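# Sort three grease guns into trays by grease amount

## Task

Find which of the three grease guns contains the most grease and which the least. Put the fullest gun entirely inside the blue tray and the emptiest entirely inside the red tray. The middle one stays on the table, clear of both trays and not sticking out past the table edge. All three must end up lying flat on one side. Guns may be picked up and their parts moved, but every part has to be back in its original place on its gun at the end.

## Robot and tools

Robot: two seven-joint arms, left_arm and right_arm, each with a parallel two-finger gripper. Each base sits on a tilted plate, and both plates share one metal stand between the arms. If the controller says two arms are too close, a plate and its half of the stand count as part of that arm. Calibrated base positions in metres: left_arm (+0.003, +0.214, +0.175), right_arm (+0.004, -0.208, +0.175). Cameras: cam_left_wrist and cam_right_wrist, both 672x504, each mounted on its arm's wrist. A camera stand is fixed to the floor behind the robot.

Frame: all poses, velocities and offsets use the scene frame. Its origin is at table-top height, midway between the nominal bases. +x points out over the table, +z points up, and left_arm is on the +y side. Image left and right do not match these names. Printed hand positions can be off by a few centimetres, more at long reach. Gripper axes: the fingers point along the gripper's +z and close along its x. end_effector_position is the point between the pads, and the fingertips extend 15 mm past it. The housing starts 65 mm behind that point, is 146 mm long across the closing direction and 50 mm wide. A block on a post sticks out about 11 cm toward the gripper's -y and turns with it.

A row is always 18 numbers in [-1, 1], both arms together. Numbers 1 to 9 are left_arm: dx, dy, dz, rx, ry, rz, then gripper position, force_limit, speed. Numbers 10 to 18 are the same nine for right_arm. The six pose numbers are an offset, not a pose. They are measured along the scene axes from that arm's Hand target at the start of the action or call. Scale: 1.0 equals 0.6 m or 180 degrees. rx, ry, rz form one rotation vector, turning about the Hand target position. Sending all six as 0 asks nothing new of that arm. The gripper numbers are absolute commands, not offsets: position +1 is fully open (108 mm), about -0.96 means the pads touch, and -1 means close until stopped. force_limit runs from about 2.5 N at -1 to 32 N at +1. speed runs from 5 mm/s at -1 to 420 mm/s at +1. Always resend the gripper values you want, because 0 is also a command. A new force_limit or speed on stopped fingers needs a position change of at least 0.01.

execute_actions(actions, cameras): actions is a list of actions. Each action is a table of up to 15 rows, one row per 1/30 s step. A short table repeats its last row up to step 15. Every row counts from the pose at the start of the action, not from the previous row. Repeating an offset in a later action moves the arm again. Send an empty list to get images and the full state.

move(target, speed, blend, blocking, cameras): target is one 18-number row or up to 15 rows. Every row is an offset from the same starting Hand targets. speed is the path top speed in m/s, from 0.002 to 1, default 0.25, and turns are capped at twice that in rad/s. blend is a corner radius in m; 0 stops at each target. Paths are straight and ignore obstacles. Faster moves lag and stray more and hit harder. A move is cut off after 10 s. blocking=false returns after about 0.5 s while the move keeps running. The extra result line is "move:". done means at rest within 3 mm and 2 degrees. The other endings are off_target, moving, held and fault. limits=paced means the pose was clipped, and limits=held means steps were withheld.

wait(seconds): lets time pass with no new command, from 0 to 3600 seconds. stop(): brakes a running move; the fingers keep going. zoom_image(camera, region): region is [x0, y0, x1, y1] in pixels of the latest image, at most 504 by 504. clear_fault(arm): clears a reported torque fault on left_arm or right_arm. finished_scene(scene): ends the scene with its number given; this cannot be undone.

Result lines: end_effector_position in m and end_effector_quat_wxyz. Velocities are left out while the joints are still. Hand target is the commanded pose after clipping, and the next offsets count from it. The gripper often stops short of it; an execute_actions call with zero offsets asks for it again. Tool commands shows the current gripper commands. Gripper readings: is_grasped is 1 only when an object stopped the fingers early, width_mm is the pad gap, and force_n is the pad force (±10 N noise when empty). To grip, send -1, keep sending it, and check is_grasped=1. Joint torques are positive toward larger joint angles and are noisy. Motor temperatures are also reported.

Limits: orientation is clipped to 32 degrees from the measured one at each step. Large wrist turns can swing the elbow. Joint ranges are given in radians, for example elbow -0.192 to 3.927. Contact torque at a joint's load limit causes a torque fault: the arm backs off and halts until clear_fault. Examples: wrist pitch 15.2 N m, elbow 28.2 N m. A held object's weight counts toward this. Pushing into something or holding at full stretch heats the motors. A MOTOR HOT line appears at 65 °C, and at 80 °C the arm is braked for 30 to 60 s. The clearance check blocks arm-to-arm approaches but not finger closing. Never grip the other arm's fingers or press the arms together.

Avoid: drops, releasing parts while they move, fast collisions, hard presses against fixed things, and anything falling off the table. Loose objects may occasionally get nudged by outside pushes.

Each tool is called after "Emit:" as name(argument=value, ...) on one line, values as JSON.

## Session

Emit:
execute_actions(actions=[])

Nothing of this call was run. Scene 2 begins with your next reply.

Emit:
execute_actions(actions=[])

Scene clock: 0.00 s.
left_arm: end_effector_position=(+0.2472, +0.6625, +0.1182) width_mm=0.00 is_grasped=0 force_n=0.00 end_effector_quat_wxyz=(+0.122, +0.052, +0.984, +0.119) | right_arm: end_effector_position=(+0.6925, -0.1029, +0.3554) width_mm=108.14 is_grasped=0 force_n=0.00 end_effector_quat_wxyz=(+0.013, -0.016, +0.982, +0.188)
Joint positions: left_arm=[0.806 -0.58 0.134 0.215 -0.461 -0.251 0.839] | right_arm=[0.432 0.614 0.081 1.951 -0.436 1.231 -0.246]
Joint velocities: within noise
Joint torques (N m): no reading
Motor temperatures (°C): left_arm=[33 32 31 37 36 30 42] | right_arm=[31 31 33 34 33 32 31]
Hand target: left_arm +0.2472, +0.6625, +0.1182; +0.122, +0.052, +0.984, +0.119 | right_arm +0.6925, -0.1029, +0.3554; +0.013, -0.016, +0.982, +0.188
Tool commands: left_gripper/position=-0.964 left_gripper/force_limit=+1.0 left_gripper/speed=+1.0 right_gripper/position=+1.0 right_gripper/force_limit=+1.0 right_gripper/speed=+1.0
camera_calibration:
cam_left_wrist: T_world_to_cam=[[-0.95986, 0.12823, -0.24946, 0.18581], [-0.04599, 0.80539, 0.59096, -0.56712], [0.27669, 0.57871, -0.76716, -0.23812]] pos_world=[0.21815, 0.57073, 0.19882]
cam_right_wrist: T_world_to_cam=[[-0.99864, -0.02467, -0.04592, 0.70704], [-0.04969, 0.71678, 0.69552, -0.11427], [0.01576, 0.69686, -0.71703, 0.43408]] pos_world=[0.69356, -0.20314, 0.42319]

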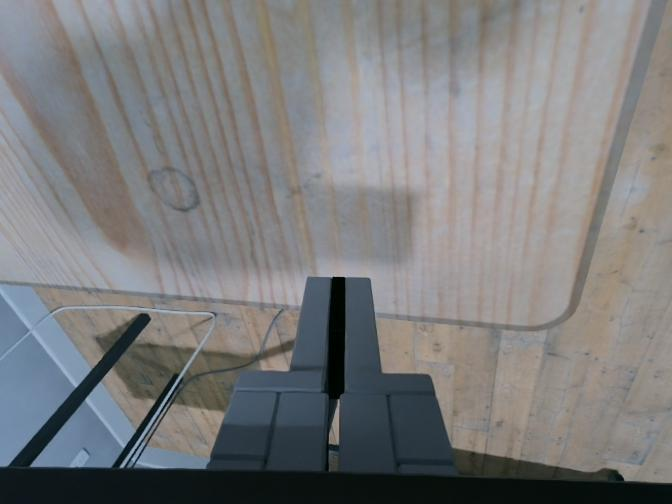

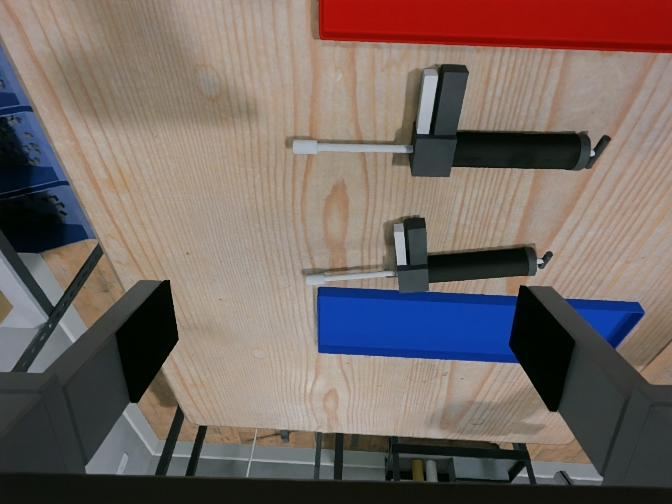

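Emit:
move(target=[0.338,-0.6875,0.503,-0.1228,0.0016,0.528,0.2,0.5,0,-0.404,-0.328,0.108,-0.1005,-0.0875,0.483,0.2,0.5,0], cameras=["all"], speed=0.35)

Scene clock: 3.57 s.
left_arm: end_effector_position=(+0.4500, +0.2500, +0.4200) width_mm=64.00 is_grasped=0 force_n=0.00 end_effector_quat_wxyz=(+0.000, +0.707, -0.707, +0.000) | right_arm: end_effector_position=(+0.4501, -0.2997, +0.4202) width_mm=64.01 is_grasped=0 force_n=0.00 end_effector_quat_wxyz=(+0.000, +0.707, -0.708, +0.000)
Joint positions: left_arm=[1.184 -1.513 -1.033 1.104 -0.681 1.592 -2.057] | right_arm=[0.469 -0.295 0.194 1.053 -0.612 1.551 -1.618]
Joint torques (N m): left_arm=[-6.64 11.16 17.15 17.68 -1.63 -1.34 -1.59] | right_arm=[11.21 -17.04 9.74 14.4 -4.01 -2.8 -1.97]
Hand target: left_arm +0.4500, +0.2500, +0.4200; +0.000, +0.707, -0.707, +0.000 | right_arm +0.4501, -0.2997, +0.4202; +0.000, +0.707, -0.708, +0.000
Off the commanded pose: left_arm 0.000 m, 0 deg | right_arm 0.000 m, 0 deg.
move: done
cam_left_wrist: T_world_to_cam=[[0.00851, -0.99975, -0.02079, 0.25889], [-0.92067, -0.01594, 0.39001, 0.27936], [-0.39025, 0.01583, -0.92057, 0.68129]] pos_world=[0.52087, 0.25249, 0.52361]
cam_right_wrist: T_world_to_cam=[[0.00283, -0.99989, -0.0142, -0.29323], [-0.92401, -0.00805, 0.38229, 0.27764], [-0.38236, 0.01203, -0.92393, 0.68234]] pos_world=[0.51828, -0.29918, 0.52014]

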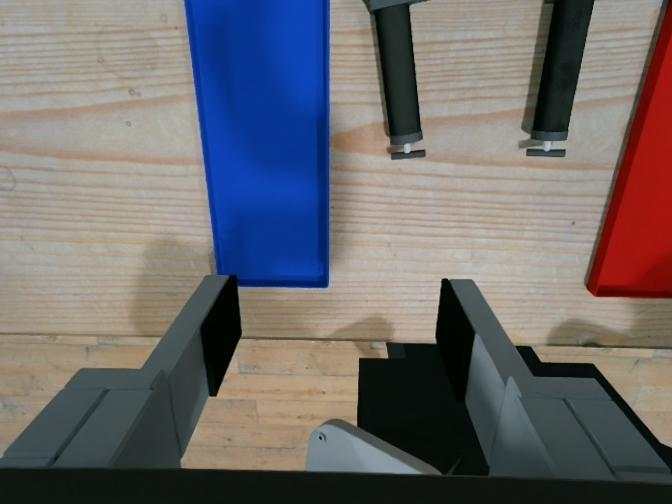

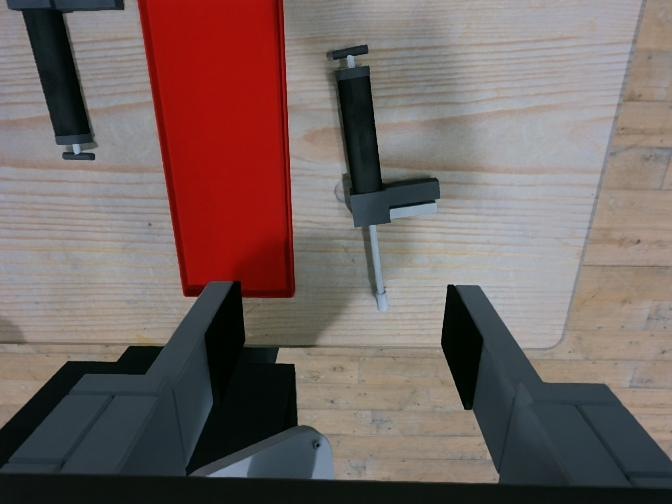

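Emit:
move(target=[[0.16,-0.0867,-0.48,0,0,0.055,0,0.5,0,0.05,0.1,0,0.1306,0.1306,-0.4875,0,0.3,0],[0.16,-0.0867,-0.655,0,0,0.055,0,0.5,0,0.05,0.1,0,0.1306,0.1306,-0.4875,0,0.3,0]], cameras=["cam_left_wrist"], speed=[0.4,0.15])

Scene clock: 8.43 s.
left_arm: end_effector_position=(+0.5460, +0.1980, +0.0270) width_mm=53.01 is_grasped=0 force_n=0.00 end_effector_quat_wxyz=(+0.000, +0.765, -0.644, +0.000) | right_arm: end_effector_position=(+0.4801, -0.2397, +0.4202) width_mm=53.01 is_grasped=0 force_n=0.00 end_effector_quat_wxyz=(+0.000, +0.001, +0.966, +0.259)
Joint positions: left_arm=[1.799 -1.75 -1.715 1.207 -1.351 0.935 -2.085] | right_arm=[0.311 -0.34 0.147 0.985 -0.182 1.139 -0.33]
Joint torques (N m): left_arm=[-11.68 15.85 22.25 8.7 -1.65 -4.81 1.5] | right_arm=[2.49 -19.26 14.83 14.86 -1.42 -3.82 1.8]
Hand target: left_arm +0.5460, +0.1980, +0.0270; +0.000, +0.765, -0.644, +0.000 | right_arm +0.4801, -0.2397, +0.4202; +0.000, +0.001, +0.966, +0.259
Off the commanded pose: left_arm 0.000 m, 0 deg | right_arm 0.000 m, 0 deg.
move: done
cam_left_wrist: T_world_to_cam=[[0.18026, -0.9834, -0.02075, 0.10084], [-0.90423, -0.17397, 0.39001, 0.54249], [-0.38715, -0.05154, -0.92058, 0.36955]] pos_world=[0.61543, 0.21259, 0.13071]

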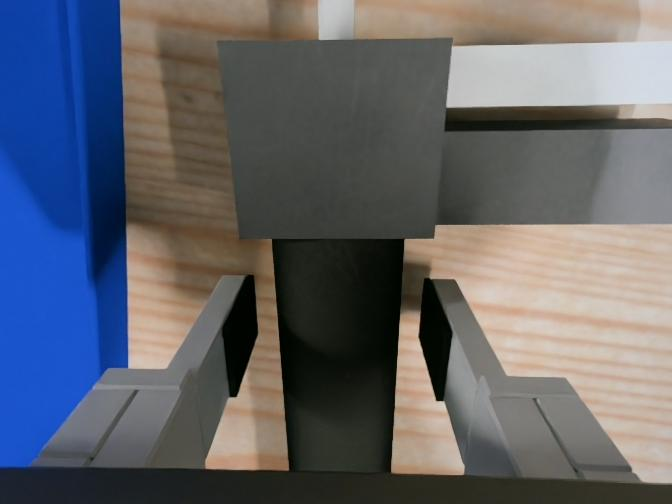

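Emit:
move(target=[[0,0,0,0,0,0,-1,1,0,0,0.1,0,0,0,0,0,0.3,0],[0,0,0.2,0,0,0,-1,1,0,0,0.2,0,0,0,0,0,0.3,0],[-0.11,-0.13,0.322,-0.1384,0.1163,0.4341,-1,1,0,0,0.25,-0.1,0,0,0,0,0.3,0]], cameras=["cam_right_wrist"], speed=[0.2,0.2,0.35], blend=[0,0.04,0])

Scene clock: 13.00 s.
left_arm: end_effector_position=(+0.4800, +0.1200, +0.2202) width_mm=35.11 is_grasped=1 force_n=36.97 end_effector_quat_wxyz=(+0.259, +0.966, +0.000, +0.000) | right_arm: end_effector_position=(+0.4801, -0.0897, +0.3602) width_mm=53.01 is_grasped=0 force_n=0.00 end_effector_quat_wxyz=(+0.000, +0.001, +0.966, +0.259)
Joint positions: left_arm=[1.37 -1.513 -1.459 0.878 -1.482 1.335 -3.365] | right_arm=[0.339 -0.002 0.262 0.943 -0.331 0.816 -0.032]
Joint torques (N m): left_arm=[-15.59 8.31 21.75 11.33 -2.44 -3.49 -1.48] | right_arm=[5.5 -10.63 10.65 14.23 -4.36 -4.16 2.24]
Hand target: left_arm +0.4800, +0.1200, +0.2202; +0.259, +0.966, +0.000, +0.000 | right_arm +0.4801, -0.0897, +0.3602; +0.000, +0.001, +0.966, +0.259
Off the commanded pose: left_arm 0.000 m, 0 deg | right_arm 0.000 m, 0 deg.
move: done
cam_right_wrist: T_world_to_cam=[[-0.99989, 0.00458, -0.01379, 0.48717], [-0.00815, 0.60915, 0.79301, -0.20233], [0.01203, 0.79304, -0.60905, 0.40315]] pos_world=[0.48062, -0.1987, 0.41271]

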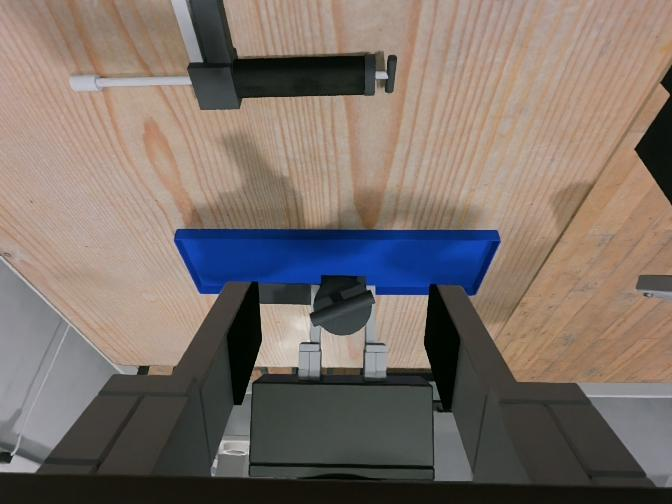

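Emit:
move(target=[[0,0,0,0,0,0,-1,1,0,0,0.168,-0.1287,0,0,0,0,0.3,0],[0,0,0,0,0,0,-1,1,0,0,0.168,-0.1287,0,0,0,-1,0.2,0]], cameras=["cam_right_wrist"], speed=0.18)

Emit:
move(target=[0,0,0,0,0,0,-1,1,0,0,-0.0433,0.025,0,0,0,-1,0.2,0], speed=0.06, cameras=["cam_right_wrist"])

Emit:
move(target=[0,0,0,0,0,0,-1,1,0,0,-0.0433,0.025,0,0,0,-1,0.2,0], speed=0.06, cameras=["cam_right_wrist"])

Scene clock: 15.00 s.
left_arm: end_effector_position=(+0.4799, +0.1200, +0.2201) width_mm=35.11 is_grasped=1 force_n=37.55 end_effector_quat_wxyz=(+0.259, +0.966, +0.000, +0.000) | right_arm: end_effector_position=(+0.4801, +0.0112, +0.2829) width_mm=0.00 is_grasped=0 force_n=26.82 end_effector_quat_wxyz=(+0.000, +0.001, +0.966, +0.259)
Joint positions: left_arm=[1.37 -1.513 -1.459 0.878 -1.482 1.335 -3.365] | right_arm=[0.383 0.35 0.23 1.025 -0.581 0.604 0.217]
Joint torques (N m): left_arm=[-13.61 10.97 27.74 15.69 -0.37 -0.09 1.5] | right_arm=[15.56 -21.45 12.5 17.56 -4.24 -3.58 1.97]
Hand target: left_arm +0.4800, +0.1200, +0.2202; +0.259, +0.966, +0.000, +0.000 | right_arm +0.4801, +0.0111, +0.2830; +0.000, +0.001, +0.966, +0.259
Off the commanded pose: left_arm 0.000 m, 0 deg | right_arm 0.000 m, 0 deg.
move: done
cam_right_wrist: T_world_to_cam=[[-0.99989, 0.00458, -0.01379, 0.48564], [-0.00815, 0.60915, 0.79301, -0.20243], [0.01203, 0.79304, -0.60905, 0.27614]] pos_world=[0.48062, -0.0979, 0.33541]

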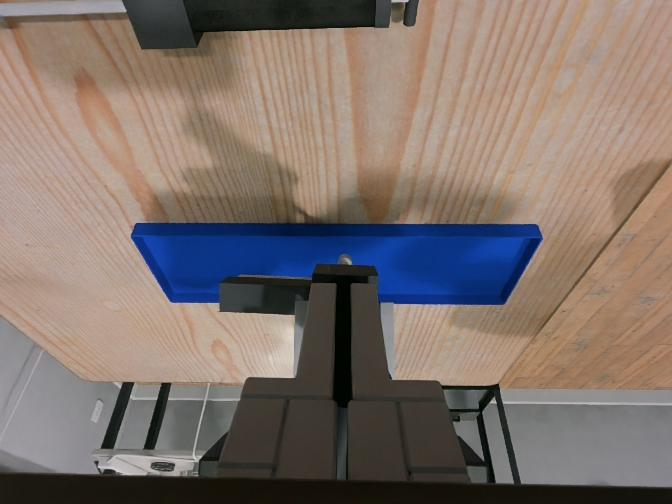

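Scene clock: 15.90 s.
left_arm: end_effector_position=(+0.4800, +0.1200, +0.2202) width_mm=35.11 is_grasped=1 force_n=37.50 end_effector_quat_wxyz=(+0.259, +0.966, +0.000, +0.000) | right_arm: end_effector_position=(+0.4801, -0.0148, +0.2979) width_mm=0.00 is_grasped=0 force_n=26.81 end_effector_quat_wxyz=(+0.000, +0.001, +0.966, +0.259)
Joint positions: left_arm=[1.37 -1.513 -1.459 0.878 -1.482 1.335 -3.365] | right_arm=[0.356 0.26 0.248 0.984 -0.522 0.638 0.155]
Joint torques (N m): left_arm=[-10.02 11.53 28.79 16.01 1 -0.14 1.59] | right_arm=[7.72 -26.79 16.71 12.23 4.6 -1.92 -2]
Hand target: left_arm +0.4800, +0.1200, +0.2202; +0.259, +0.966, +0.000, +0.000 | right_arm +0.4801, -0.0149, +0.2980; +0.000, +0.001, +0.966, +0.259
Off the commanded pose: left_arm 0.000 m, 0 deg | right_arm 0.000 m, 0 deg.
move: done
cam_right_wrist: T_world_to_cam=[[-0.99989, 0.00464, -0.01371, 0.48595], [-0.00805, 0.60915, 0.79301, -0.19854], [0.01203, 0.79304, -0.60905, 0.30589]] pos_world=[0.48062, -0.1239, 0.35041]

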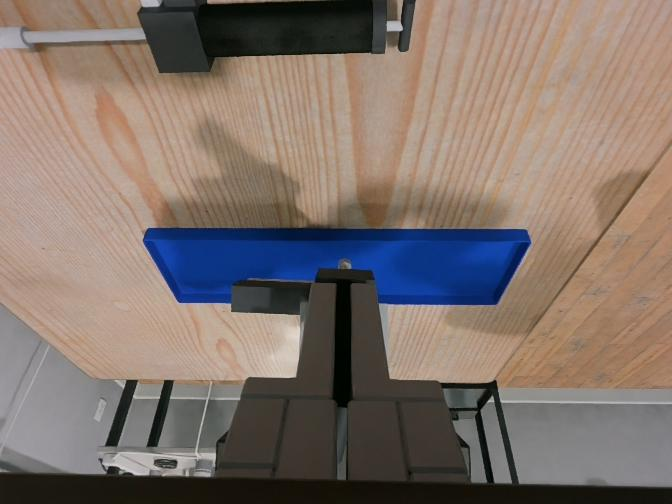

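Scene clock: 16.80 s.
left_arm: end_effector_position=(+0.4800, +0.1200, +0.2202) width_mm=35.11 is_grasped=1 force_n=37.55 end_effector_quat_wxyz=(+0.259, +0.966, +0.000, +0.000) | right_arm: end_effector_position=(+0.4801, -0.0408, +0.3129) width_mm=0.00 is_grasped=0 force_n=26.81 end_effector_quat_wxyz=(+0.000, +0.001, +0.966, +0.259)
Joint positions: left_arm=[1.37 -1.513 -1.459 0.878 -1.482 1.335 -3.365] | right_arm=[0.334 0.171 0.261 0.95 -0.46 0.677 0.088]
Joint torques (N m): left_arm=[-9.84 11.51 28.72 15.95 1.03 -0.25 1.6] | right_arm=[6.74 -26.05 16.28 12.78 4.5 -1.79 -2.07]
Hand target: left_arm +0.4800, +0.1200, +0.2202; +0.259, +0.966, +0.000, +0.000 | right_arm +0.4801, -0.0408, +0.3130; +0.000, +0.001, +0.966, +0.259
Off the commanded pose: left_arm 0.000 m, 0 deg | right_arm 0.000 m, 0 deg.
move: done
cam_right_wrist: T_world_to_cam=[[-0.99989, 0.00464, -0.01371, 0.48628], [-0.00805, 0.60915, 0.79301, -0.19459], [0.01203, 0.79304, -0.60905, 0.33565]] pos_world=[0.48062, -0.1499, 0.36541]

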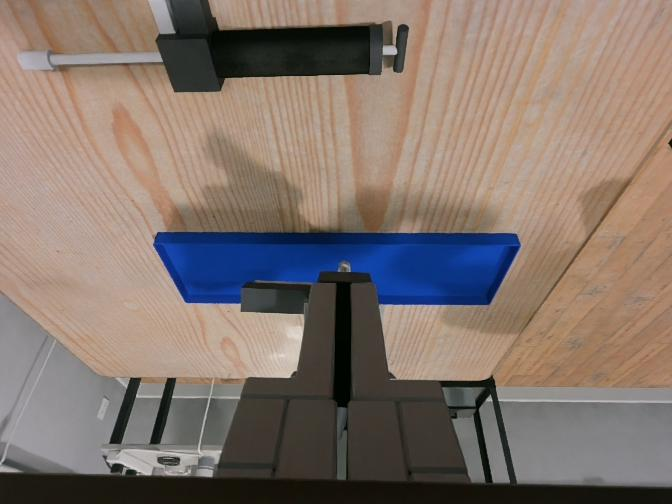

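Emit:
move(target=[[0,0,0,0,0,0,-1,1,0,0,0.01,-0.0058,0,0,0,0,0.2,0],[0,0,0,0,0,0,-1,1,0,0,0.1005,-0.0583,0,0,0,0,0.2,0],[0,0,0,0,0,0,-1,1,0,0,0.1005,-0.0583,0,0,0,-1,0.2,0]], cameras=["cam_right_wrist"], speed=0.18)

Emit:
move(target=[0,0,0,0,0,0,-1,1,0,0,-0.0433,0.025,0,0,0,-1,0.2,0], speed=0.06, cameras=["cam_right_wrist"])

Scene clock: 23.17 s.
left_arm: end_effector_position=(+0.4800, +0.1200, +0.2202) width_mm=35.11 is_grasped=1 force_n=37.57 end_effector_quat_wxyz=(+0.259, +0.966, +0.000, +0.000) | right_arm: end_effector_position=(+0.4801, +0.0195, +0.2780) width_mm=6.42 is_grasped=1 force_n=36.50 end_effector_quat_wxyz=(+0.000, +0.001, +0.966, +0.259)
Joint positions: left_arm=[1.37 -1.513 -1.459 0.878 -1.482 1.335 -3.365] | right_arm=[0.385 0.38 0.231 1.041 -0.603 0.595 0.239]
Joint torques (N m): left_arm=[-11.47 11.25 26.9 15.68 0.64 -0.19 1.47] | right_arm=[17.04 -15.62 13.06 20.12 -4.41 -4.39 2.14]
Motor temperatures (°C): left_arm=[33 32 36 39 36 30 42] | right_arm=[31 32 37 36 33 32 31]
Hand target: left_arm +0.4800, +0.1200, +0.2202; +0.259, +0.966, +0.000, +0.000 | right_arm +0.4801, +0.0195, +0.2780; +0.000, +0.001, +0.966, +0.259
Off the commanded pose: left_arm 0.000 m, 0 deg | right_arm 0.000 m, 0 deg.
move: done
cam_right_wrist: T_world_to_cam=[[-0.99989, 0.00464, -0.01371, 0.48552], [-0.00805, 0.60915, 0.79301, -0.20365], [0.01203, 0.79304, -0.60905, 0.26657]] pos_world=[0.48062, -0.0896, 0.33051]

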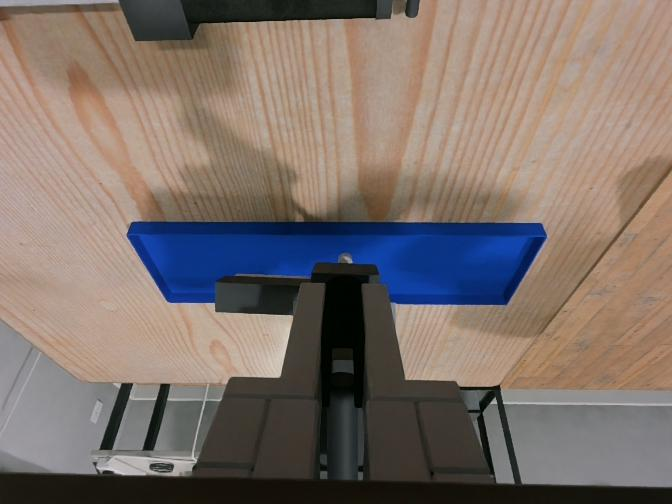

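Scene clock: 24.07 s.
left_arm: end_effector_position=(+0.4800, +0.1198, +0.2203) width_mm=35.11 is_grasped=1 force_n=37.21 end_effector_quat_wxyz=(+0.259, +0.966, +0.000, +0.000) | right_arm: end_effector_position=(+0.4801, -0.0065, +0.2929) width_mm=6.42 is_grasped=1 force_n=34.29 end_effector_quat_wxyz=(+0.000, +0.001, +0.966, +0.259)
Joint positions: left_arm=[1.37 -1.513 -1.459 0.878 -1.482 1.335 -3.365] | right_arm=[0.356 0.29 0.251 0.996 -0.546 0.627 0.178]
Joint torques (N m): left_arm=[-3.2 8.81 24.41 2.19 -0.09 -6.11 1.4] | right_arm=[6.19 -35.52 15 16.51 4.07 -1.23 -1.96]
Hand target: left_arm +0.4800, +0.1200, +0.2202; +0.259, +0.966, +0.000, +0.000 | right_arm +0.4801, -0.0065, +0.2930; +0.000, +0.001, +0.966, +0.259
Off the commanded pose: left_arm 0.000 m, 0 deg | right_arm 0.000 m, 0 deg.
move: done
cam_right_wrist: T_world_to_cam=[[-0.9999, 0.0045, -0.01373, 0.48573], [-0.00815, 0.60915, 0.79301, -0.19964], [0.01193, 0.79304, -0.60905, 0.29623]] pos_world=[0.48052, -0.1155, 0.34541]

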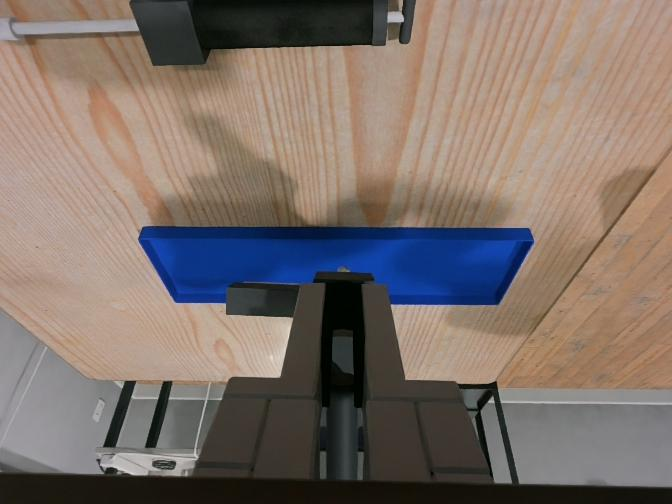

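Emit:
move(target=[[0,0,0,0,0,0,-1,1,0,0,0.0433,-0.025,0,0,0,-1,0.2,0],[0,0,0,0,0,0,-1,1,0,0,0.0433,-0.025,0,0,0,0,0.2,0],[0,0,0,0,0,0,-1,1,0,0,-0.15,0.1,0,0,0,0,0.2,0],[0,0,0,0,0,0,-1,1,0,0,-0.45,0.1,-0.1667,0,0,0,0.2,0]], cameras=["all"], speed=[0.1,0.1,0.25,0.35], blend=[0,0,0.03,0])

Scene clock: 27.60 s.
left_arm: end_effector_position=(+0.4800, +0.1200, +0.2202) width_mm=35.11 is_grasped=1 force_n=37.42 end_effector_quat_wxyz=(+0.259, +0.966, +0.000, +0.000) | right_arm: end_effector_position=(+0.4802, -0.2765, +0.3530) width_mm=53.00 is_grasped=0 force_n=0.00 end_effector_quat_wxyz=(+0.000, +0.001, +1.000, +0.000)
Joint positions: left_arm=[1.37 -1.513 -1.459 0.878 -1.482 1.335 -3.365] | right_arm=[0.271 -0.187 0.271 0.993 -0.657 1.344 -0.031]
Joint torques (N m): left_arm=[-9.91 15.53 28.69 11.32 -2.51 -1.5 1.53] | right_arm=[3.8 -21.67 14.53 17.64 -4.54 -0.99 -1.97]
Hand target: left_arm +0.4800, +0.1200, +0.2202; +0.259, +0.966, +0.000, +0.000 | right_arm +0.4801, -0.2765, +0.3530; +0.000, +0.001, +1.000, +0.000
Off the commanded pose: left_arm 0.000 m, 0 deg | right_arm 0.000 m, 0 deg.
move: done
cam_left_wrist: T_world_to_cam=[[0.99975, -0.00295, -0.0222, -0.4706], [0.01594, -0.6023, 0.79811, -0.08617], [-0.01573, -0.79827, -0.6021, 0.35898]] pos_world=[0.47751, 0.23328, 0.27447]
cam_right_wrist: T_world_to_cam=[[-0.99989, -0.0028, -0.01429, 0.48608], [-0.00805, 0.92405, 0.3822, 0.14922], [0.01214, 0.38227, -0.92397, 0.54452]] pos_world=[0.48062, -0.34468, 0.45304]

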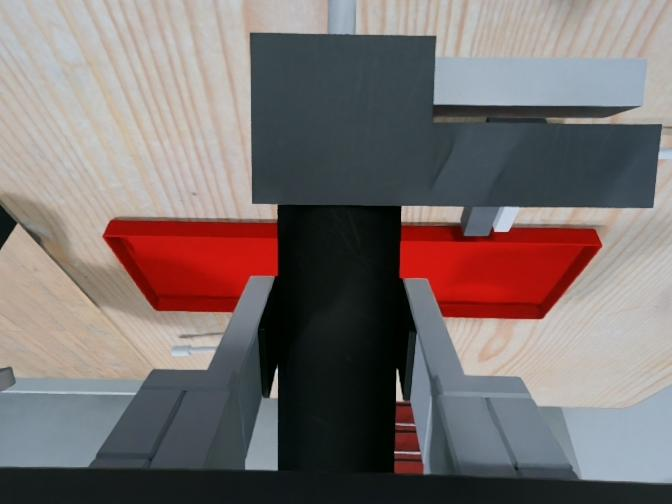

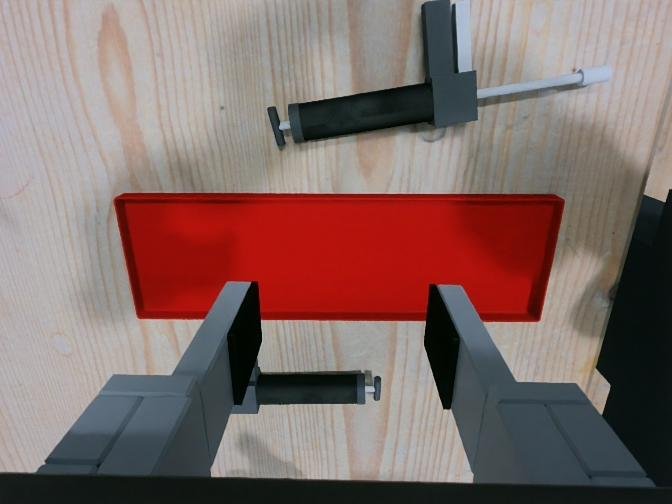

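Emit:
move(target=[[-0.0417,-0.12,0,0.1306,-0.1306,-0.4875,-1,1,0,-0.0845,-0.074,-0.38,0,0,-0.4533,0,0.2,0],[-0.0417,-0.12,0,0.1306,-0.1306,-0.4875,-1,1,0,-0.0845,-0.074,-0.543,0,0,-0.4533,0,0.2,0]], cameras=["all"], speed=[0.4,0.15])

Scene clock: 31.83 s.
left_arm: end_effector_position=(+0.4550, +0.0480, +0.2202) width_mm=35.11 is_grasped=1 force_n=37.31 end_effector_quat_wxyz=(+0.000, +0.707, -0.707, +0.000) | right_arm: end_effector_position=(+0.4294, -0.3209, +0.0272) width_mm=53.00 is_grasped=0 force_n=0.00 end_effector_quat_wxyz=(+0.000, +0.654, +0.757, +0.000)
Joint positions: left_arm=[1.247 -1.684 -1.621 1.149 -1.062 1.262 -2.366] | right_arm=[-0.151 0.196 -0.016 0.703 -1.434 0.577 1.766]
Joint torques (N m): left_arm=[-15.66 15.28 26.95 9.77 1.75 -5.55 1.58] | right_arm=[4.34 -13.36 7.54 10.7 -4.49 -3.43 2.27]
Hand target: left_arm +0.4550, +0.0480, +0.2202; +0.000, +0.707, -0.707, +0.000 | right_arm +0.4294, -0.3209, +0.0272; +0.000, +0.654, +0.757, +0.000
Off the commanded pose: left_arm 0.000 m, 0 deg | right_arm 0.000 m, 0 deg.
move: done
cam_left_wrist: T_world_to_cam=[[0.00854, -0.99975, -0.0207, 0.05269], [-0.92062, -0.01594, 0.39014, 0.3586], [-0.39037, 0.01573, -0.92053, 0.50256]] pos_world=[0.52587, 0.05049, 0.32381]
cam_right_wrist: T_world_to_cam=[[-0.14901, 0.98873, -0.01423, 0.38334], [0.91297, 0.14309, 0.3821, -0.33177], [0.37983, 0.04394, -0.92401, -0.0054]] pos_world=[0.36207, -0.33131, 0.12724]

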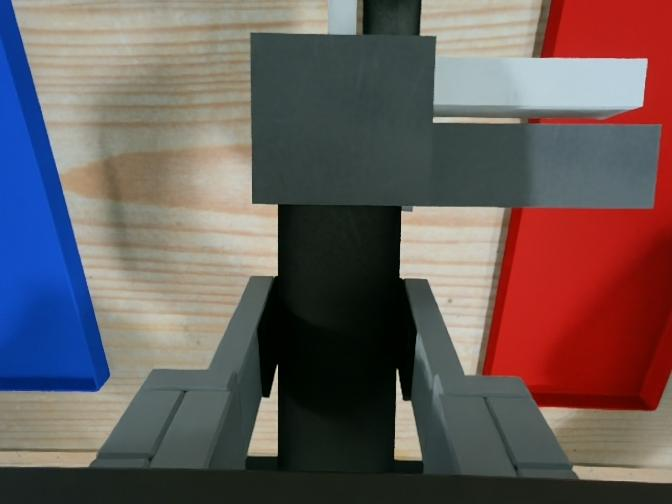

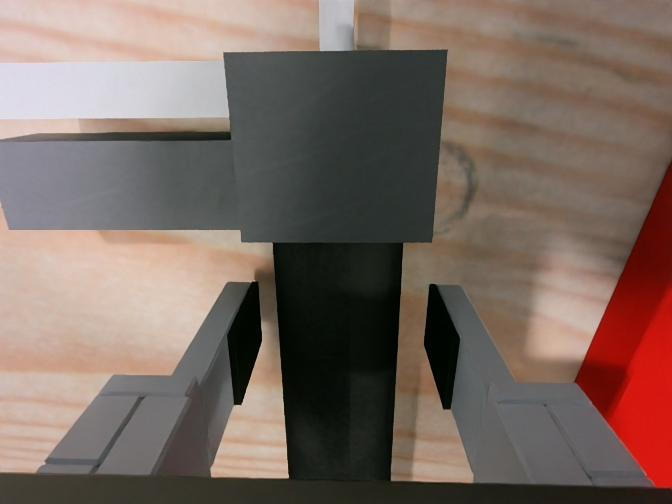

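Emit:
move(target=[[0,0,0,0,0,0,-1,1,0,0,0,0,0,0,0,-1,1,0],[0,0,0,0,0,0,-1,1,0,0,0,0.1,0,0,0,-1,1,0],[0,-0.3017,-0.117,0,0,0,-1,1,0,0,-0.165,0.29,0,0,0,-1,1,0],[0,-0.3017,-0.311,0,0,0,-1,1,0,0,-0.165,0.29,0,0,0,-1,1,0],[0,-0.3017,-0.311,0,0,0,0,0.5,0,0,-0.165,0.29,0,0,0,-1,1,0],[0,-0.3017,-0.1,0,0,0,0,0.5,0,0,-0.165,0.29,0,0,0,-1,1,0]], cameras=["cam_left_wrist"], speed=[0.2,0.2,0.25,0.1,0.1,0.2], blend=[0,0.03,0,0,0,0])

Scene clock: 37.57 s.
left_arm: end_effector_position=(+0.4549, -0.1330, +0.1601) width_mm=52.99 is_grasped=0 force_n=0.00 end_effector_quat_wxyz=(+0.000, +0.707, -0.707, +0.000) | right_arm: end_effector_position=(+0.4294, -0.4199, +0.2012) width_mm=35.30 is_grasped=1 force_n=35.26 end_effector_quat_wxyz=(+0.000, +0.654, +0.757, +0.000)
Joint positions: left_arm=[1.499 -1.832 -1.761 1.746 -1.083 1.27 -2.756] | right_arm=[-0.061 -0.444 0.024 0.588 -0.829 0.891 1.105]
Joint torques (N m): left_arm=[-16.32 34.34 29.26 7.93 1.94 -1.43 -1.58] | right_arm=[10.09 -22.25 8.45 22.05 4.59 -1.37 -1.96]
Hand target: left_arm +0.4550, -0.1330, +0.1602; +0.000, +0.707, -0.707, +0.000 | right_arm +0.4294, -0.4199, +0.2012; +0.000, +0.654, +0.757, +0.000
Off the commanded pose: left_arm 0.000 m, 0 deg | right_arm 0.000 m, 0 deg.
move: done
cam_left_wrist: T_world_to_cam=[[0.00863, -0.99975, -0.02074, -0.12954], [-0.92058, -0.01604, 0.39022, 0.37911], [-0.39045, 0.01573, -0.92049, 0.45012]] pos_world=[0.52587, -0.13051, 0.26371]

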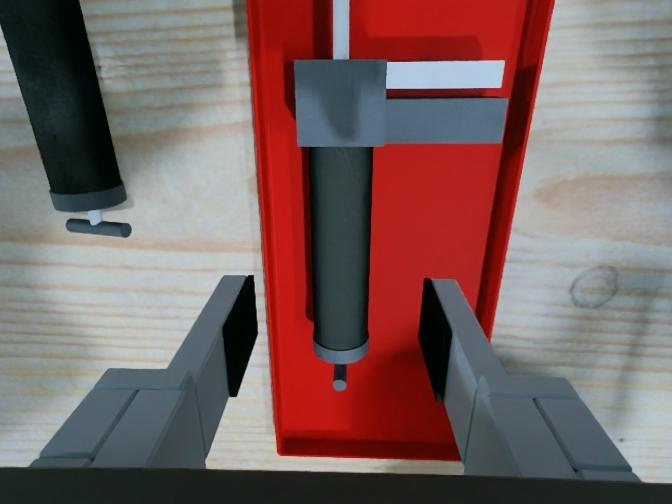

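Emit:
move(target=[[0.0417,0.3717,0.333,-0.1306,0.1306,0.4875,0,0.2,0,0,0,0.05,0,0,0,-1,1,0],[0.0417,0.3717,0.333,-0.1306,0.1306,0.4875,0,0.2,0,0.0843,0.5,0.0313,0.1373,-0.1185,0.4422,-1,1,0]], cameras=["cam_left_wrist"], speed=0.4, blend=[0.04,0])

Scene clock: 42.70 s.
left_arm: end_effector_position=(+0.4800, +0.0900, +0.3600) width_mm=53.00 is_grasped=0 force_n=0.00 end_effector_quat_wxyz=(+0.259, +0.966, +0.000, +0.000) | right_arm: end_effector_position=(+0.4800, -0.1199, +0.2200) width_mm=35.30 is_grasped=1 force_n=35.13 end_effector_quat_wxyz=(+0.000, +0.001, +0.966, +0.259)
Joint positions: left_arm=[1.227 -1.442 -1.27 1.05 -1.254 1.481 -3.641] | right_arm=[0.28 0.101 0.044 0.76 -0.427 0.48 -0.16]
Joint torques (N m): left_arm=[-13.33 6.51 21.28 12.89 1.13 -2.65 -1.5] | right_arm=[7.04 -13.69 16.77 21.04 4.34 -2.51 -1.98]
Hand target: left_arm +0.4800, +0.0900, +0.3600; +0.259, +0.966, +0.000, +0.000 | right_arm +0.4800, -0.1199, +0.2200; +0.000, +0.001, +0.966, +0.259
Off the commanded pose: left_arm 0.000 m, 0 deg | right_arm 0.000 m, 0 deg.
move: done
cam_left_wrist: T_world_to_cam=[[0.99975, -0.00295, -0.0222, -0.46759], [0.01594, -0.6023, 0.79811, -0.21581], [-0.01573, -0.79827, -0.6021, 0.41921]] pos_world=[0.47751, 0.20328, 0.41427]

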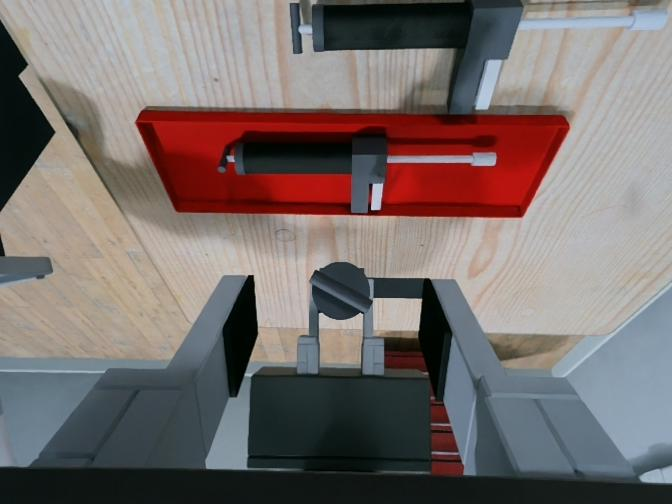

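Emit:
move(target=[[0,-0.1825,-0.1367,0,0,0,0,0.2,0,0,0,0,0,0,0,-1,1,0],[0,-0.1825,-0.1367,0,0,0,-1,0.2,0,0,0,0,0,0,0,-1,1,0]], cameras=["cam_left_wrist"], speed=0.18)

Emit:
move(target=[0,0.0433,0.025,0,0,0,-1,0.2,0,0,0,0,0,0,0,-1,1,0], speed=0.06, cameras=["cam_left_wrist"])

Scene clock: 44.73 s.
left_arm: end_effector_position=(+0.4800, -0.0195, +0.2780) width_mm=36.66 is_grasped=1 force_n=39.07 end_effector_quat_wxyz=(+0.259, +0.966, +0.000, +0.000) | right_arm: end_effector_position=(+0.4800, -0.1199, +0.2199) width_mm=35.30 is_grasped=1 force_n=35.20 end_effector_quat_wxyz=(+0.000, +0.001, +0.966, +0.259)
Joint positions: left_arm=[1.291 -1.571 -1.543 1.141 -1.485 1.32 -3.724] | right_arm=[0.28 0.101 0.044 0.76 -0.427 0.48 -0.16]
Joint torques (N m): left_arm=[-9.71 13 21.07 14.79 -1.68 -1.93 -1.51] | right_arm=[6.99 -15.72 16.31 20.99 4.05 -4.02 -1.4]
Hand target: left_arm +0.4800, -0.0195, +0.2779; +0.259, +0.966, +0.000, +0.000 | right_arm +0.4800, -0.1199, +0.2200; +0.000, +0.001, +0.966, +0.259
Off the commanded pose: left_arm 0.000 m, 0 deg | right_arm 0.000 m, 0 deg.
move: done
cam_left_wrist: T_world_to_cam=[[0.99975, -0.00295, -0.0222, -0.46973], [0.01594, -0.6023, 0.79811, -0.21632], [-0.01573, -0.79827, -0.6021, 0.28243]] pos_world=[0.47751, 0.09378, 0.33227]

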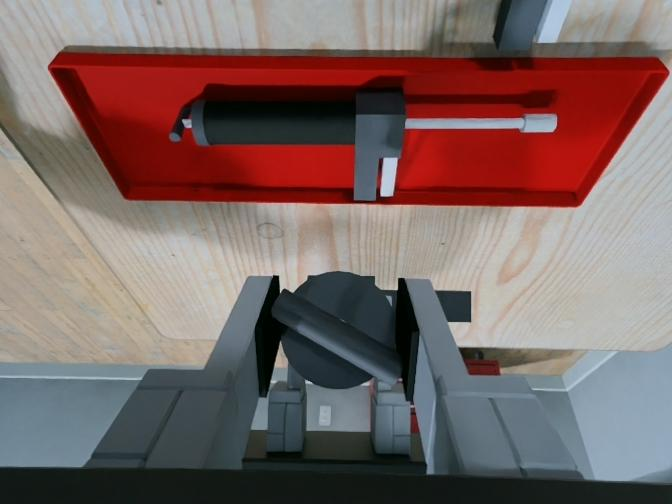

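Scene clock: 45.60 s.
left_arm: end_effector_position=(+0.4800, +0.0065, +0.2929) width_mm=36.66 is_grasped=1 force_n=24.59 end_effector_quat_wxyz=(+0.259, +0.966, +0.000, +0.000) | right_arm: end_effector_position=(+0.4800, -0.1199, +0.2199) width_mm=35.30 is_grasped=1 force_n=35.12 end_effector_quat_wxyz=(+0.000, +0.001, +0.966, +0.259)
Joint positions: left_arm=[1.273 -1.542 -1.49 1.1 -1.442 1.352 -3.696] | right_arm=[0.279 0.101 0.044 0.76 -0.427 0.48 -0.16]
Joint torques (N m): left_arm=[-13.91 18.78 28.48 9.95 1.63 -0.31 1.62] | right_arm=[7.68 -18.83 11.54 19.84 -1.46 -2.64 1.64]
Hand target: left_arm +0.4800, +0.0065, +0.2929; +0.259, +0.966, +0.000, +0.000 | right_arm +0.4800, -0.1199, +0.2200; +0.000, +0.001, +0.966, +0.259
Off the commanded pose: left_arm 0.000 m, 0 deg | right_arm 0.000 m, 0 deg.
move: done
cam_left_wrist: T_world_to_cam=[[0.99975, -0.00295, -0.0222, -0.46932], [0.01594, -0.6023, 0.79811, -0.21269], [-0.01573, -0.79827, -0.6021, 0.31213]] pos_world=[0.47751, 0.11968, 0.34727]

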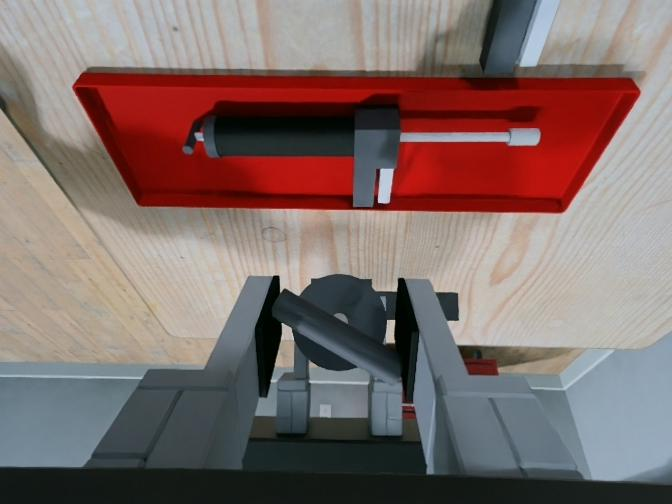

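Emit:
move(target=[0,0.0433,0.025,0,0,0,-1,0.2,0,0,0,0,0,0,0,-1,1,0], speed=0.06)

Emit:
move(target=[0,0.0289,0.0167,0,0,0,-1,0.2,0,0,0,0,0,0,0,-1,1,0], speed=0.06, cameras=["all"])

Scene clock: 46.70 s.
left_arm: end_effector_position=(+0.4800, +0.0324, +0.3079) width_mm=36.66 is_grasped=1 force_n=24.61 end_effector_quat_wxyz=(+0.259, +0.966, +0.000, +0.000) | right_arm: end_effector_position=(+0.4800, -0.1199, +0.2199) width_mm=35.30 is_grasped=1 force_n=35.09 end_effector_quat_wxyz=(+0.000, +0.001, +0.966, +0.259)
Joint positions: left_arm=[1.258 -1.514 -1.433 1.067 -1.396 1.384 -3.668] | right_arm=[0.279 0.101 0.044 0.76 -0.427 0.48 -0.16]
Joint torques (N m): left_arm=[-13.71 17.16 27.62 10.3 1.56 -0.3 1.62] | right_arm=[8.34 -22.85 11.9 18.52 -3.06 -2.82 1.92]
Hand target: left_arm +0.4800, +0.0325, +0.3079; +0.259, +0.966, +0.000, +0.000 | right_arm +0.4800, -0.1199, +0.2200; +0.000, +0.001, +0.966, +0.259
Off the commanded pose: left_arm 0.000 m, 0 deg | right_arm 0.000 m, 0 deg.
move: done

Scene clock: 47.40 s.
left_arm: end_effector_position=(+0.4800, +0.0498, +0.3180) width_mm=36.66 is_grasped=1 force_n=24.63 end_effector_quat_wxyz=(+0.259, +0.966, +0.000, +0.000) | right_arm: end_effector_position=(+0.4800, -0.1199, +0.2199) width_mm=35.30 is_grasped=1 force_n=35.07 end_effector_quat_wxyz=(+0.000, +0.001, +0.966, +0.259)
Joint positions: left_arm=[1.25 -1.496 -1.393 1.049 -1.363 1.406 -3.651] | right_arm=[0.279 0.101 0.044 0.76 -0.427 0.48 -0.16]
Joint torques (N m): left_arm=[-13.33 16.13 27.07 10.55 1.8 -0.25 1.57] | right_arm=[8.66 -25.36 12.43 17.61 -3.14 -2.95 1.93]
Hand target: left_arm +0.4800, +0.0498, +0.3180; +0.259, +0.966, +0.000, +0.000 | right_arm +0.4800, -0.1199, +0.2200; +0.000, +0.001, +0.966, +0.259
Off the commanded pose: left_arm 0.000 m, 0 deg | right_arm 0.000 m, 0 deg.
move: done
cam_left_wrist: T_world_to_cam=[[0.99975, -0.00295, -0.0222, -0.46864], [0.01594, -0.6023, 0.79811, -0.2065], [-0.01573, -0.79827, -0.6021, 0.36183]] pos_world=[0.47751, 0.16308, 0.37227]
cam_right_wrist: T_world_to_cam=[[-0.99989, 0.00444, -0.01381, 0.48525], [-0.00825, 0.60915, 0.79301, -0.07257], [0.01193, 0.79304, -0.60905, 0.34178]] pos_world=[0.48052, -0.229, 0.27241]

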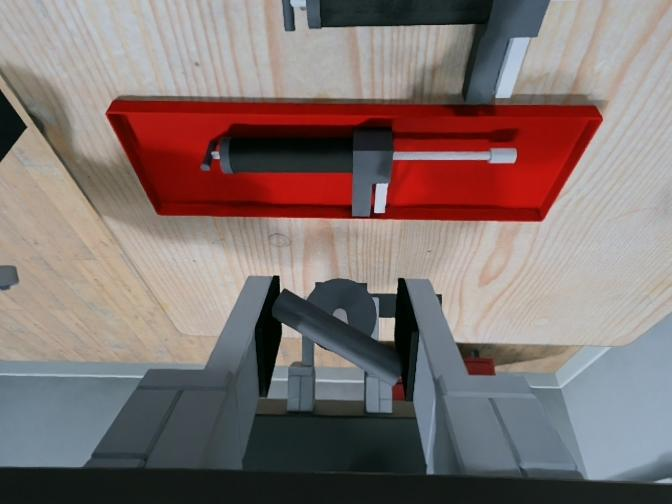

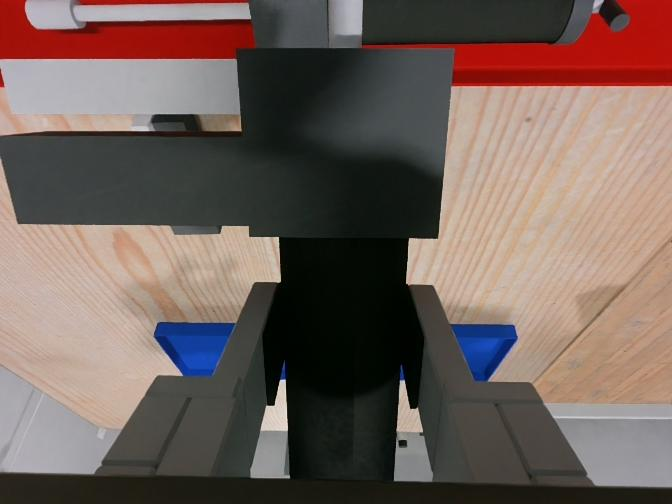

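Emit:
wait(seconds=0.3)

Emit:
move(target=[0,0.0144,0.0083,0,0,0,-1,0.2,0,0,0,0,0,0,0,-1,1,0], speed=0.06)

Scene clock: 48.33 s.
left_arm: end_effector_position=(+0.4800, +0.0498, +0.3180) width_mm=36.66 is_grasped=1 force_n=24.62 end_effector_quat_wxyz=(+0.259, +0.966, +0.000, +0.000) | right_arm: end_effector_position=(+0.4800, -0.1199, +0.2200) width_mm=35.30 is_grasped=1 force_n=35.07 end_effector_quat_wxyz=(+0.000, +0.001, +0.966, +0.259)
Joint positions: left_arm=[1.25 -1.496 -1.393 1.049 -1.363 1.406 -3.651] | right_arm=[0.279 0.101 0.044 0.76 -0.427 0.48 -0.16]
Joint torques (N m): left_arm=[-13.35 16.09 27.14 10.57 1.64 -0.32 1.58] | right_arm=[8.86 -27.06 12.93 16.5 -3 -3.13 1.9]
Hand target: left_arm +0.4800, +0.0498, +0.3180; +0.259, +0.966, +0.000, +0.000 | right_arm +0.4800, -0.1199, +0.2200; +0.000, +0.001, +0.966, +0.259
Tool commands: left_gripper/position=-1.0 left_gripper/force_limit=+0.2 left_gripper/speed=+0.0 right_gripper/position=-1.0 right_gripper/force_limit=+1.0 right_gripper/speed=+0.0
Off the commanded pose: left_arm 0.000 m, 0 deg | right_arm 0.000 m, 0 deg.
wait: 0.30 s; at rest from the start

Scene clock: 48.97 s.
left_arm: end_effector_position=(+0.4800, +0.0584, +0.3229) width_mm=8.32 is_grasped=1 force_n=21.46 end_effector_quat_wxyz=(+0.259, +0.966, +0.000, +0.000) | right_arm: end_effector_position=(+0.4800, -0.1200, +0.2199) width_mm=35.30 is_grasped=1 force_n=34.98 end_effector_quat_wxyz=(+0.000, +0.001, +0.966, +0.259)
Joint positions: left_arm=[1.246 -1.487 -1.373 1.042 -1.347 1.416 -3.642] | right_arm=[0.279 0.101 0.044 0.76 -0.427 0.48 -0.16]
Joint torques (N m): left_arm=[-13.66 16.09 27.41 11.16 1.65 -0.12 1.5] | right_arm=[11.04 -25.18 14.92 15.76 -2.67 -4.1 1.65]
Hand target: left_arm +0.4800, +0.0584, +0.3229; +0.259, +0.966, +0.000, +0.000 | right_arm +0.4800, -0.1199, +0.2200; +0.000, +0.001, +0.966, +0.259
Off the commanded pose: left_arm 0.000 m, 0 deg | right_arm 0.000 m, 0 deg.
move: done

Emit:
move(target=[0,0.0289,0.0167,0,0,0,-1,0.2,0,0,0,0,0,0,0,-1,1,0], speed=0.06, cameras=["cam_left_wrist"])

Scene clock: 50.17 s.
left_arm: end_effector_position=(+0.4800, +0.0758, +0.3330) width_mm=0.00 is_grasped=0 force_n=39.70 end_effector_quat_wxyz=(+0.259, +0.966, +0.000, +0.000) | right_arm: end_effector_position=(+0.4801, -0.1202, +0.2198) width_mm=35.30 is_grasped=1 force_n=34.84 end_effector_quat_wxyz=(+0.000, +0.001, +0.966, +0.259)
Joint positions: left_arm=[1.241 -1.47 -1.332 1.029 -1.312 1.438 -3.626] | right_arm=[0.279 0.101 0.044 0.76 -0.427 0.48 -0.16]
Joint torques (N m): left_arm=[-13.61 14.8 24.6 12.85 1.28 -0.3 1.54] | right_arm=[16.4 -20.95 17.04 14.29 -2.19 -5.01 1.28]
Hand target: left_arm +0.4800, +0.0758, +0.3330; +0.259, +0.966, +0.000, +0.000 | right_arm +0.4800, -0.1199, +0.2200; +0.000, +0.001, +0.966, +0.259
Off the commanded pose: left_arm 0.000 m, 0 deg | right_arm 0.000 m, 0 deg.
move: done
cam_left_wrist: T_world_to_cam=[[0.99975, -0.00287, -0.02214, -0.46827], [0.01594, -0.6023, 0.79811, -0.20282], [-0.01563, -0.79827, -0.6021, 0.39157]] pos_world=[0.47751, 0.18908, 0.38727]

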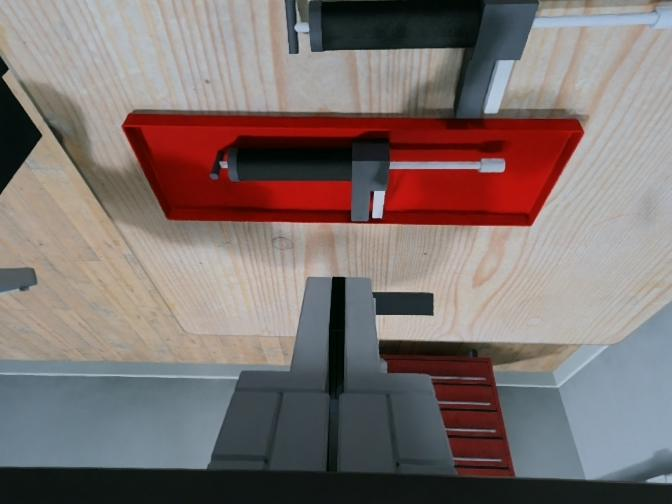

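Emit:
move(target=[0,0.0866,0.06,0,0,0,-0.2,0.2,0,0,0,0,0,0,0,-1,1,0], speed=0.2, cameras=["cam_left_wrist"])

Scene clock: 51.20 s.
left_arm: end_effector_position=(+0.4800, +0.1277, +0.3689) width_mm=41.99 is_grasped=0 force_n=0.00 end_effector_quat_wxyz=(+0.259, +0.966, +0.000, +0.000) | right_arm: end_effector_position=(+0.4800, -0.1199, +0.2200) width_mm=35.30 is_grasped=1 force_n=34.84 end_effector_quat_wxyz=(+0.000, +0.001, +0.966, +0.259)
Joint positions: left_arm=[1.23 -1.411 -1.198 1.024 -1.197 1.513 -3.587] | right_arm=[0.279 0.101 0.045 0.76 -0.427 0.48 -0.16]
Joint torques (N m): left_arm=[-13.14 11.92 24.02 18.08 1.06 -0.38 1.47] | right_arm=[15.88 -17.02 16.7 13.74 -2.94 -4.91 1.76]
Hand target: left_arm +0.4800, +0.1277, +0.3690; +0.259, +0.966, +0.000, +0.000 | right_arm +0.4800, -0.1199, +0.2200; +0.000, +0.001, +0.966, +0.259
Off the commanded pose: left_arm 0.000 m, 0 deg | right_arm 0.000 m, 0 deg.
move: done
cam_left_wrist: T_world_to_cam=[[0.99975, -0.00295, -0.0222, -0.46728], [0.01594, -0.6023, 0.79811, -0.20029], [-0.01573, -0.79827, -0.6021, 0.45472]] pos_world=[0.47751, 0.24098, 0.42327]

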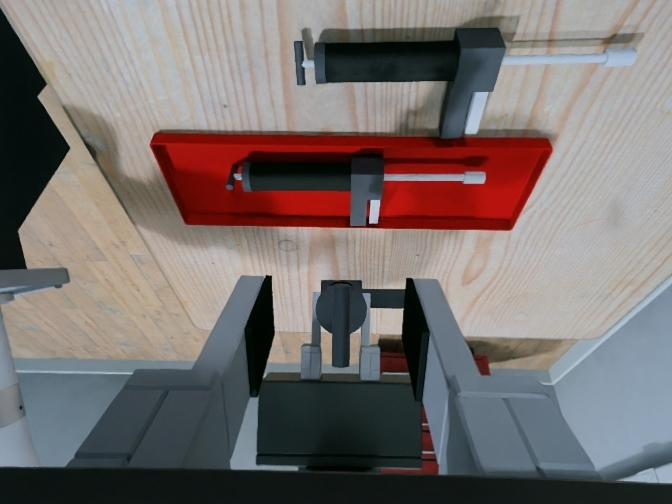

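Emit:
move(target=[[0,-0.117,-0.0775,0,0,0,-0.2,0.2,0,0,0,0,0,0,0,-1,1,0],[0,-0.117,-0.0775,0,0,0,-1,0.4,0,0,0,0,0,0,0,-1,1,0]], speed=0.15, cameras=["cam_left_wrist"])

Emit:
move(target=[0,-0.133,-0.077,0,0,0,-1,0.4,0,0,0,0,0,0,0,-1,1,0], speed=0.08, cameras=["cam_left_wrist"])

Scene clock: 53.20 s.
left_arm: end_effector_position=(+0.4800, +0.0576, +0.3225) width_mm=8.01 is_grasped=1 force_n=32.41 end_effector_quat_wxyz=(+0.259, +0.966, +0.000, +0.000) | right_arm: end_effector_position=(+0.4800, -0.1199, +0.2199) width_mm=35.30 is_grasped=1 force_n=35.04 end_effector_quat_wxyz=(+0.000, +0.001, +0.966, +0.259)
Joint positions: left_arm=[1.247 -1.488 -1.376 1.043 -1.348 1.415 -3.643] | right_arm=[0.279 0.101 0.045 0.76 -0.427 0.48 -0.16]
Joint torques (N m): left_arm=[-9.32 8.85 19.23 16.14 -1.83 -1.19 -1.3] | right_arm=[15.65 -15.83 16.27 15.09 -3.22 -4.38 2.03]
Hand target: left_arm +0.4800, +0.0575, +0.3225; +0.259, +0.966, +0.000, +0.000 | right_arm +0.4800, -0.1199, +0.2200; +0.000, +0.001, +0.966, +0.259
Off the commanded pose: left_arm 0.000 m, 0 deg | right_arm 0.000 m, 0 deg.
move: done
cam_left_wrist: T_world_to_cam=[[0.99975, -0.00287, -0.02214, -0.46855], [0.01594, -0.6023, 0.79811, -0.20546], [-0.01563, -0.79827, -0.6021, 0.37064]] pos_world=[0.47751, 0.17078, 0.37677]

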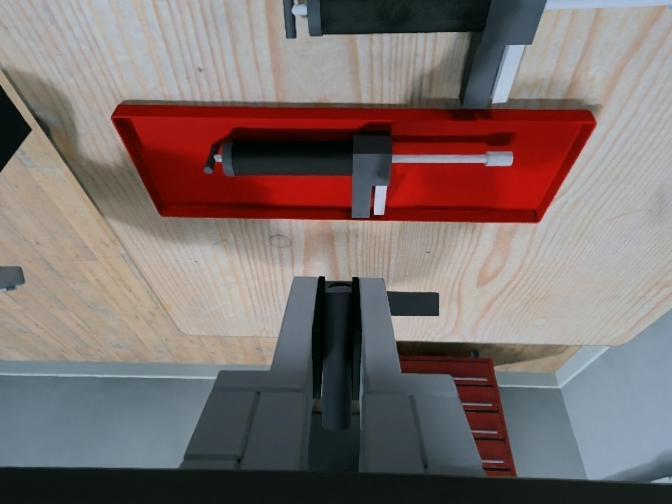

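Scene clock: 54.77 s.
left_arm: end_effector_position=(+0.4800, -0.0222, +0.2763) width_mm=8.01 is_grasped=1 force_n=32.17 end_effector_quat_wxyz=(+0.259, +0.966, +0.000, +0.000) | right_arm: end_effector_position=(+0.4800, -0.1202, +0.2197) width_mm=35.30 is_grasped=1 force_n=34.90 end_effector_quat_wxyz=(+0.000, +0.001, +0.966, +0.259)
Joint positions: left_arm=[1.293 -1.573 -1.548 1.146 -1.49 1.316 -3.727] | right_arm=[0.279 0.101 0.044 0.76 -0.427 0.481 -0.16]
Joint torques (N m): left_arm=[-11.84 10.97 2.61 21.08 -4.73 0.57 -1.47] | right_arm=[26 -21.74 29.37 23.12 0.18 -10.67 0.63]
Hand target: left_arm +0.4800, -0.0223, +0.2763; +0.259, +0.966, +0.000, +0.000 | right_arm +0.4800, -0.1199, +0.2200; +0.000, +0.001, +0.966, +0.259
Off the commanded pose: left_arm 0.000 m, 0 deg | right_arm 0.000 m, 0 deg.
move: done
cam_left_wrist: T_world_to_cam=[[0.99975, -0.00295, -0.0222, -0.46978], [0.01594, -0.60225, 0.79815, -0.21661], [-0.01573, -0.7983, -0.60205, 0.27924]] pos_world=[0.47751, 0.09108, 0.33057]

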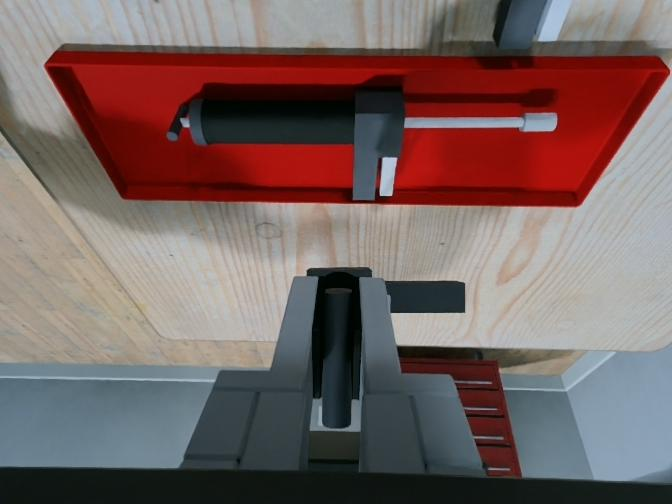

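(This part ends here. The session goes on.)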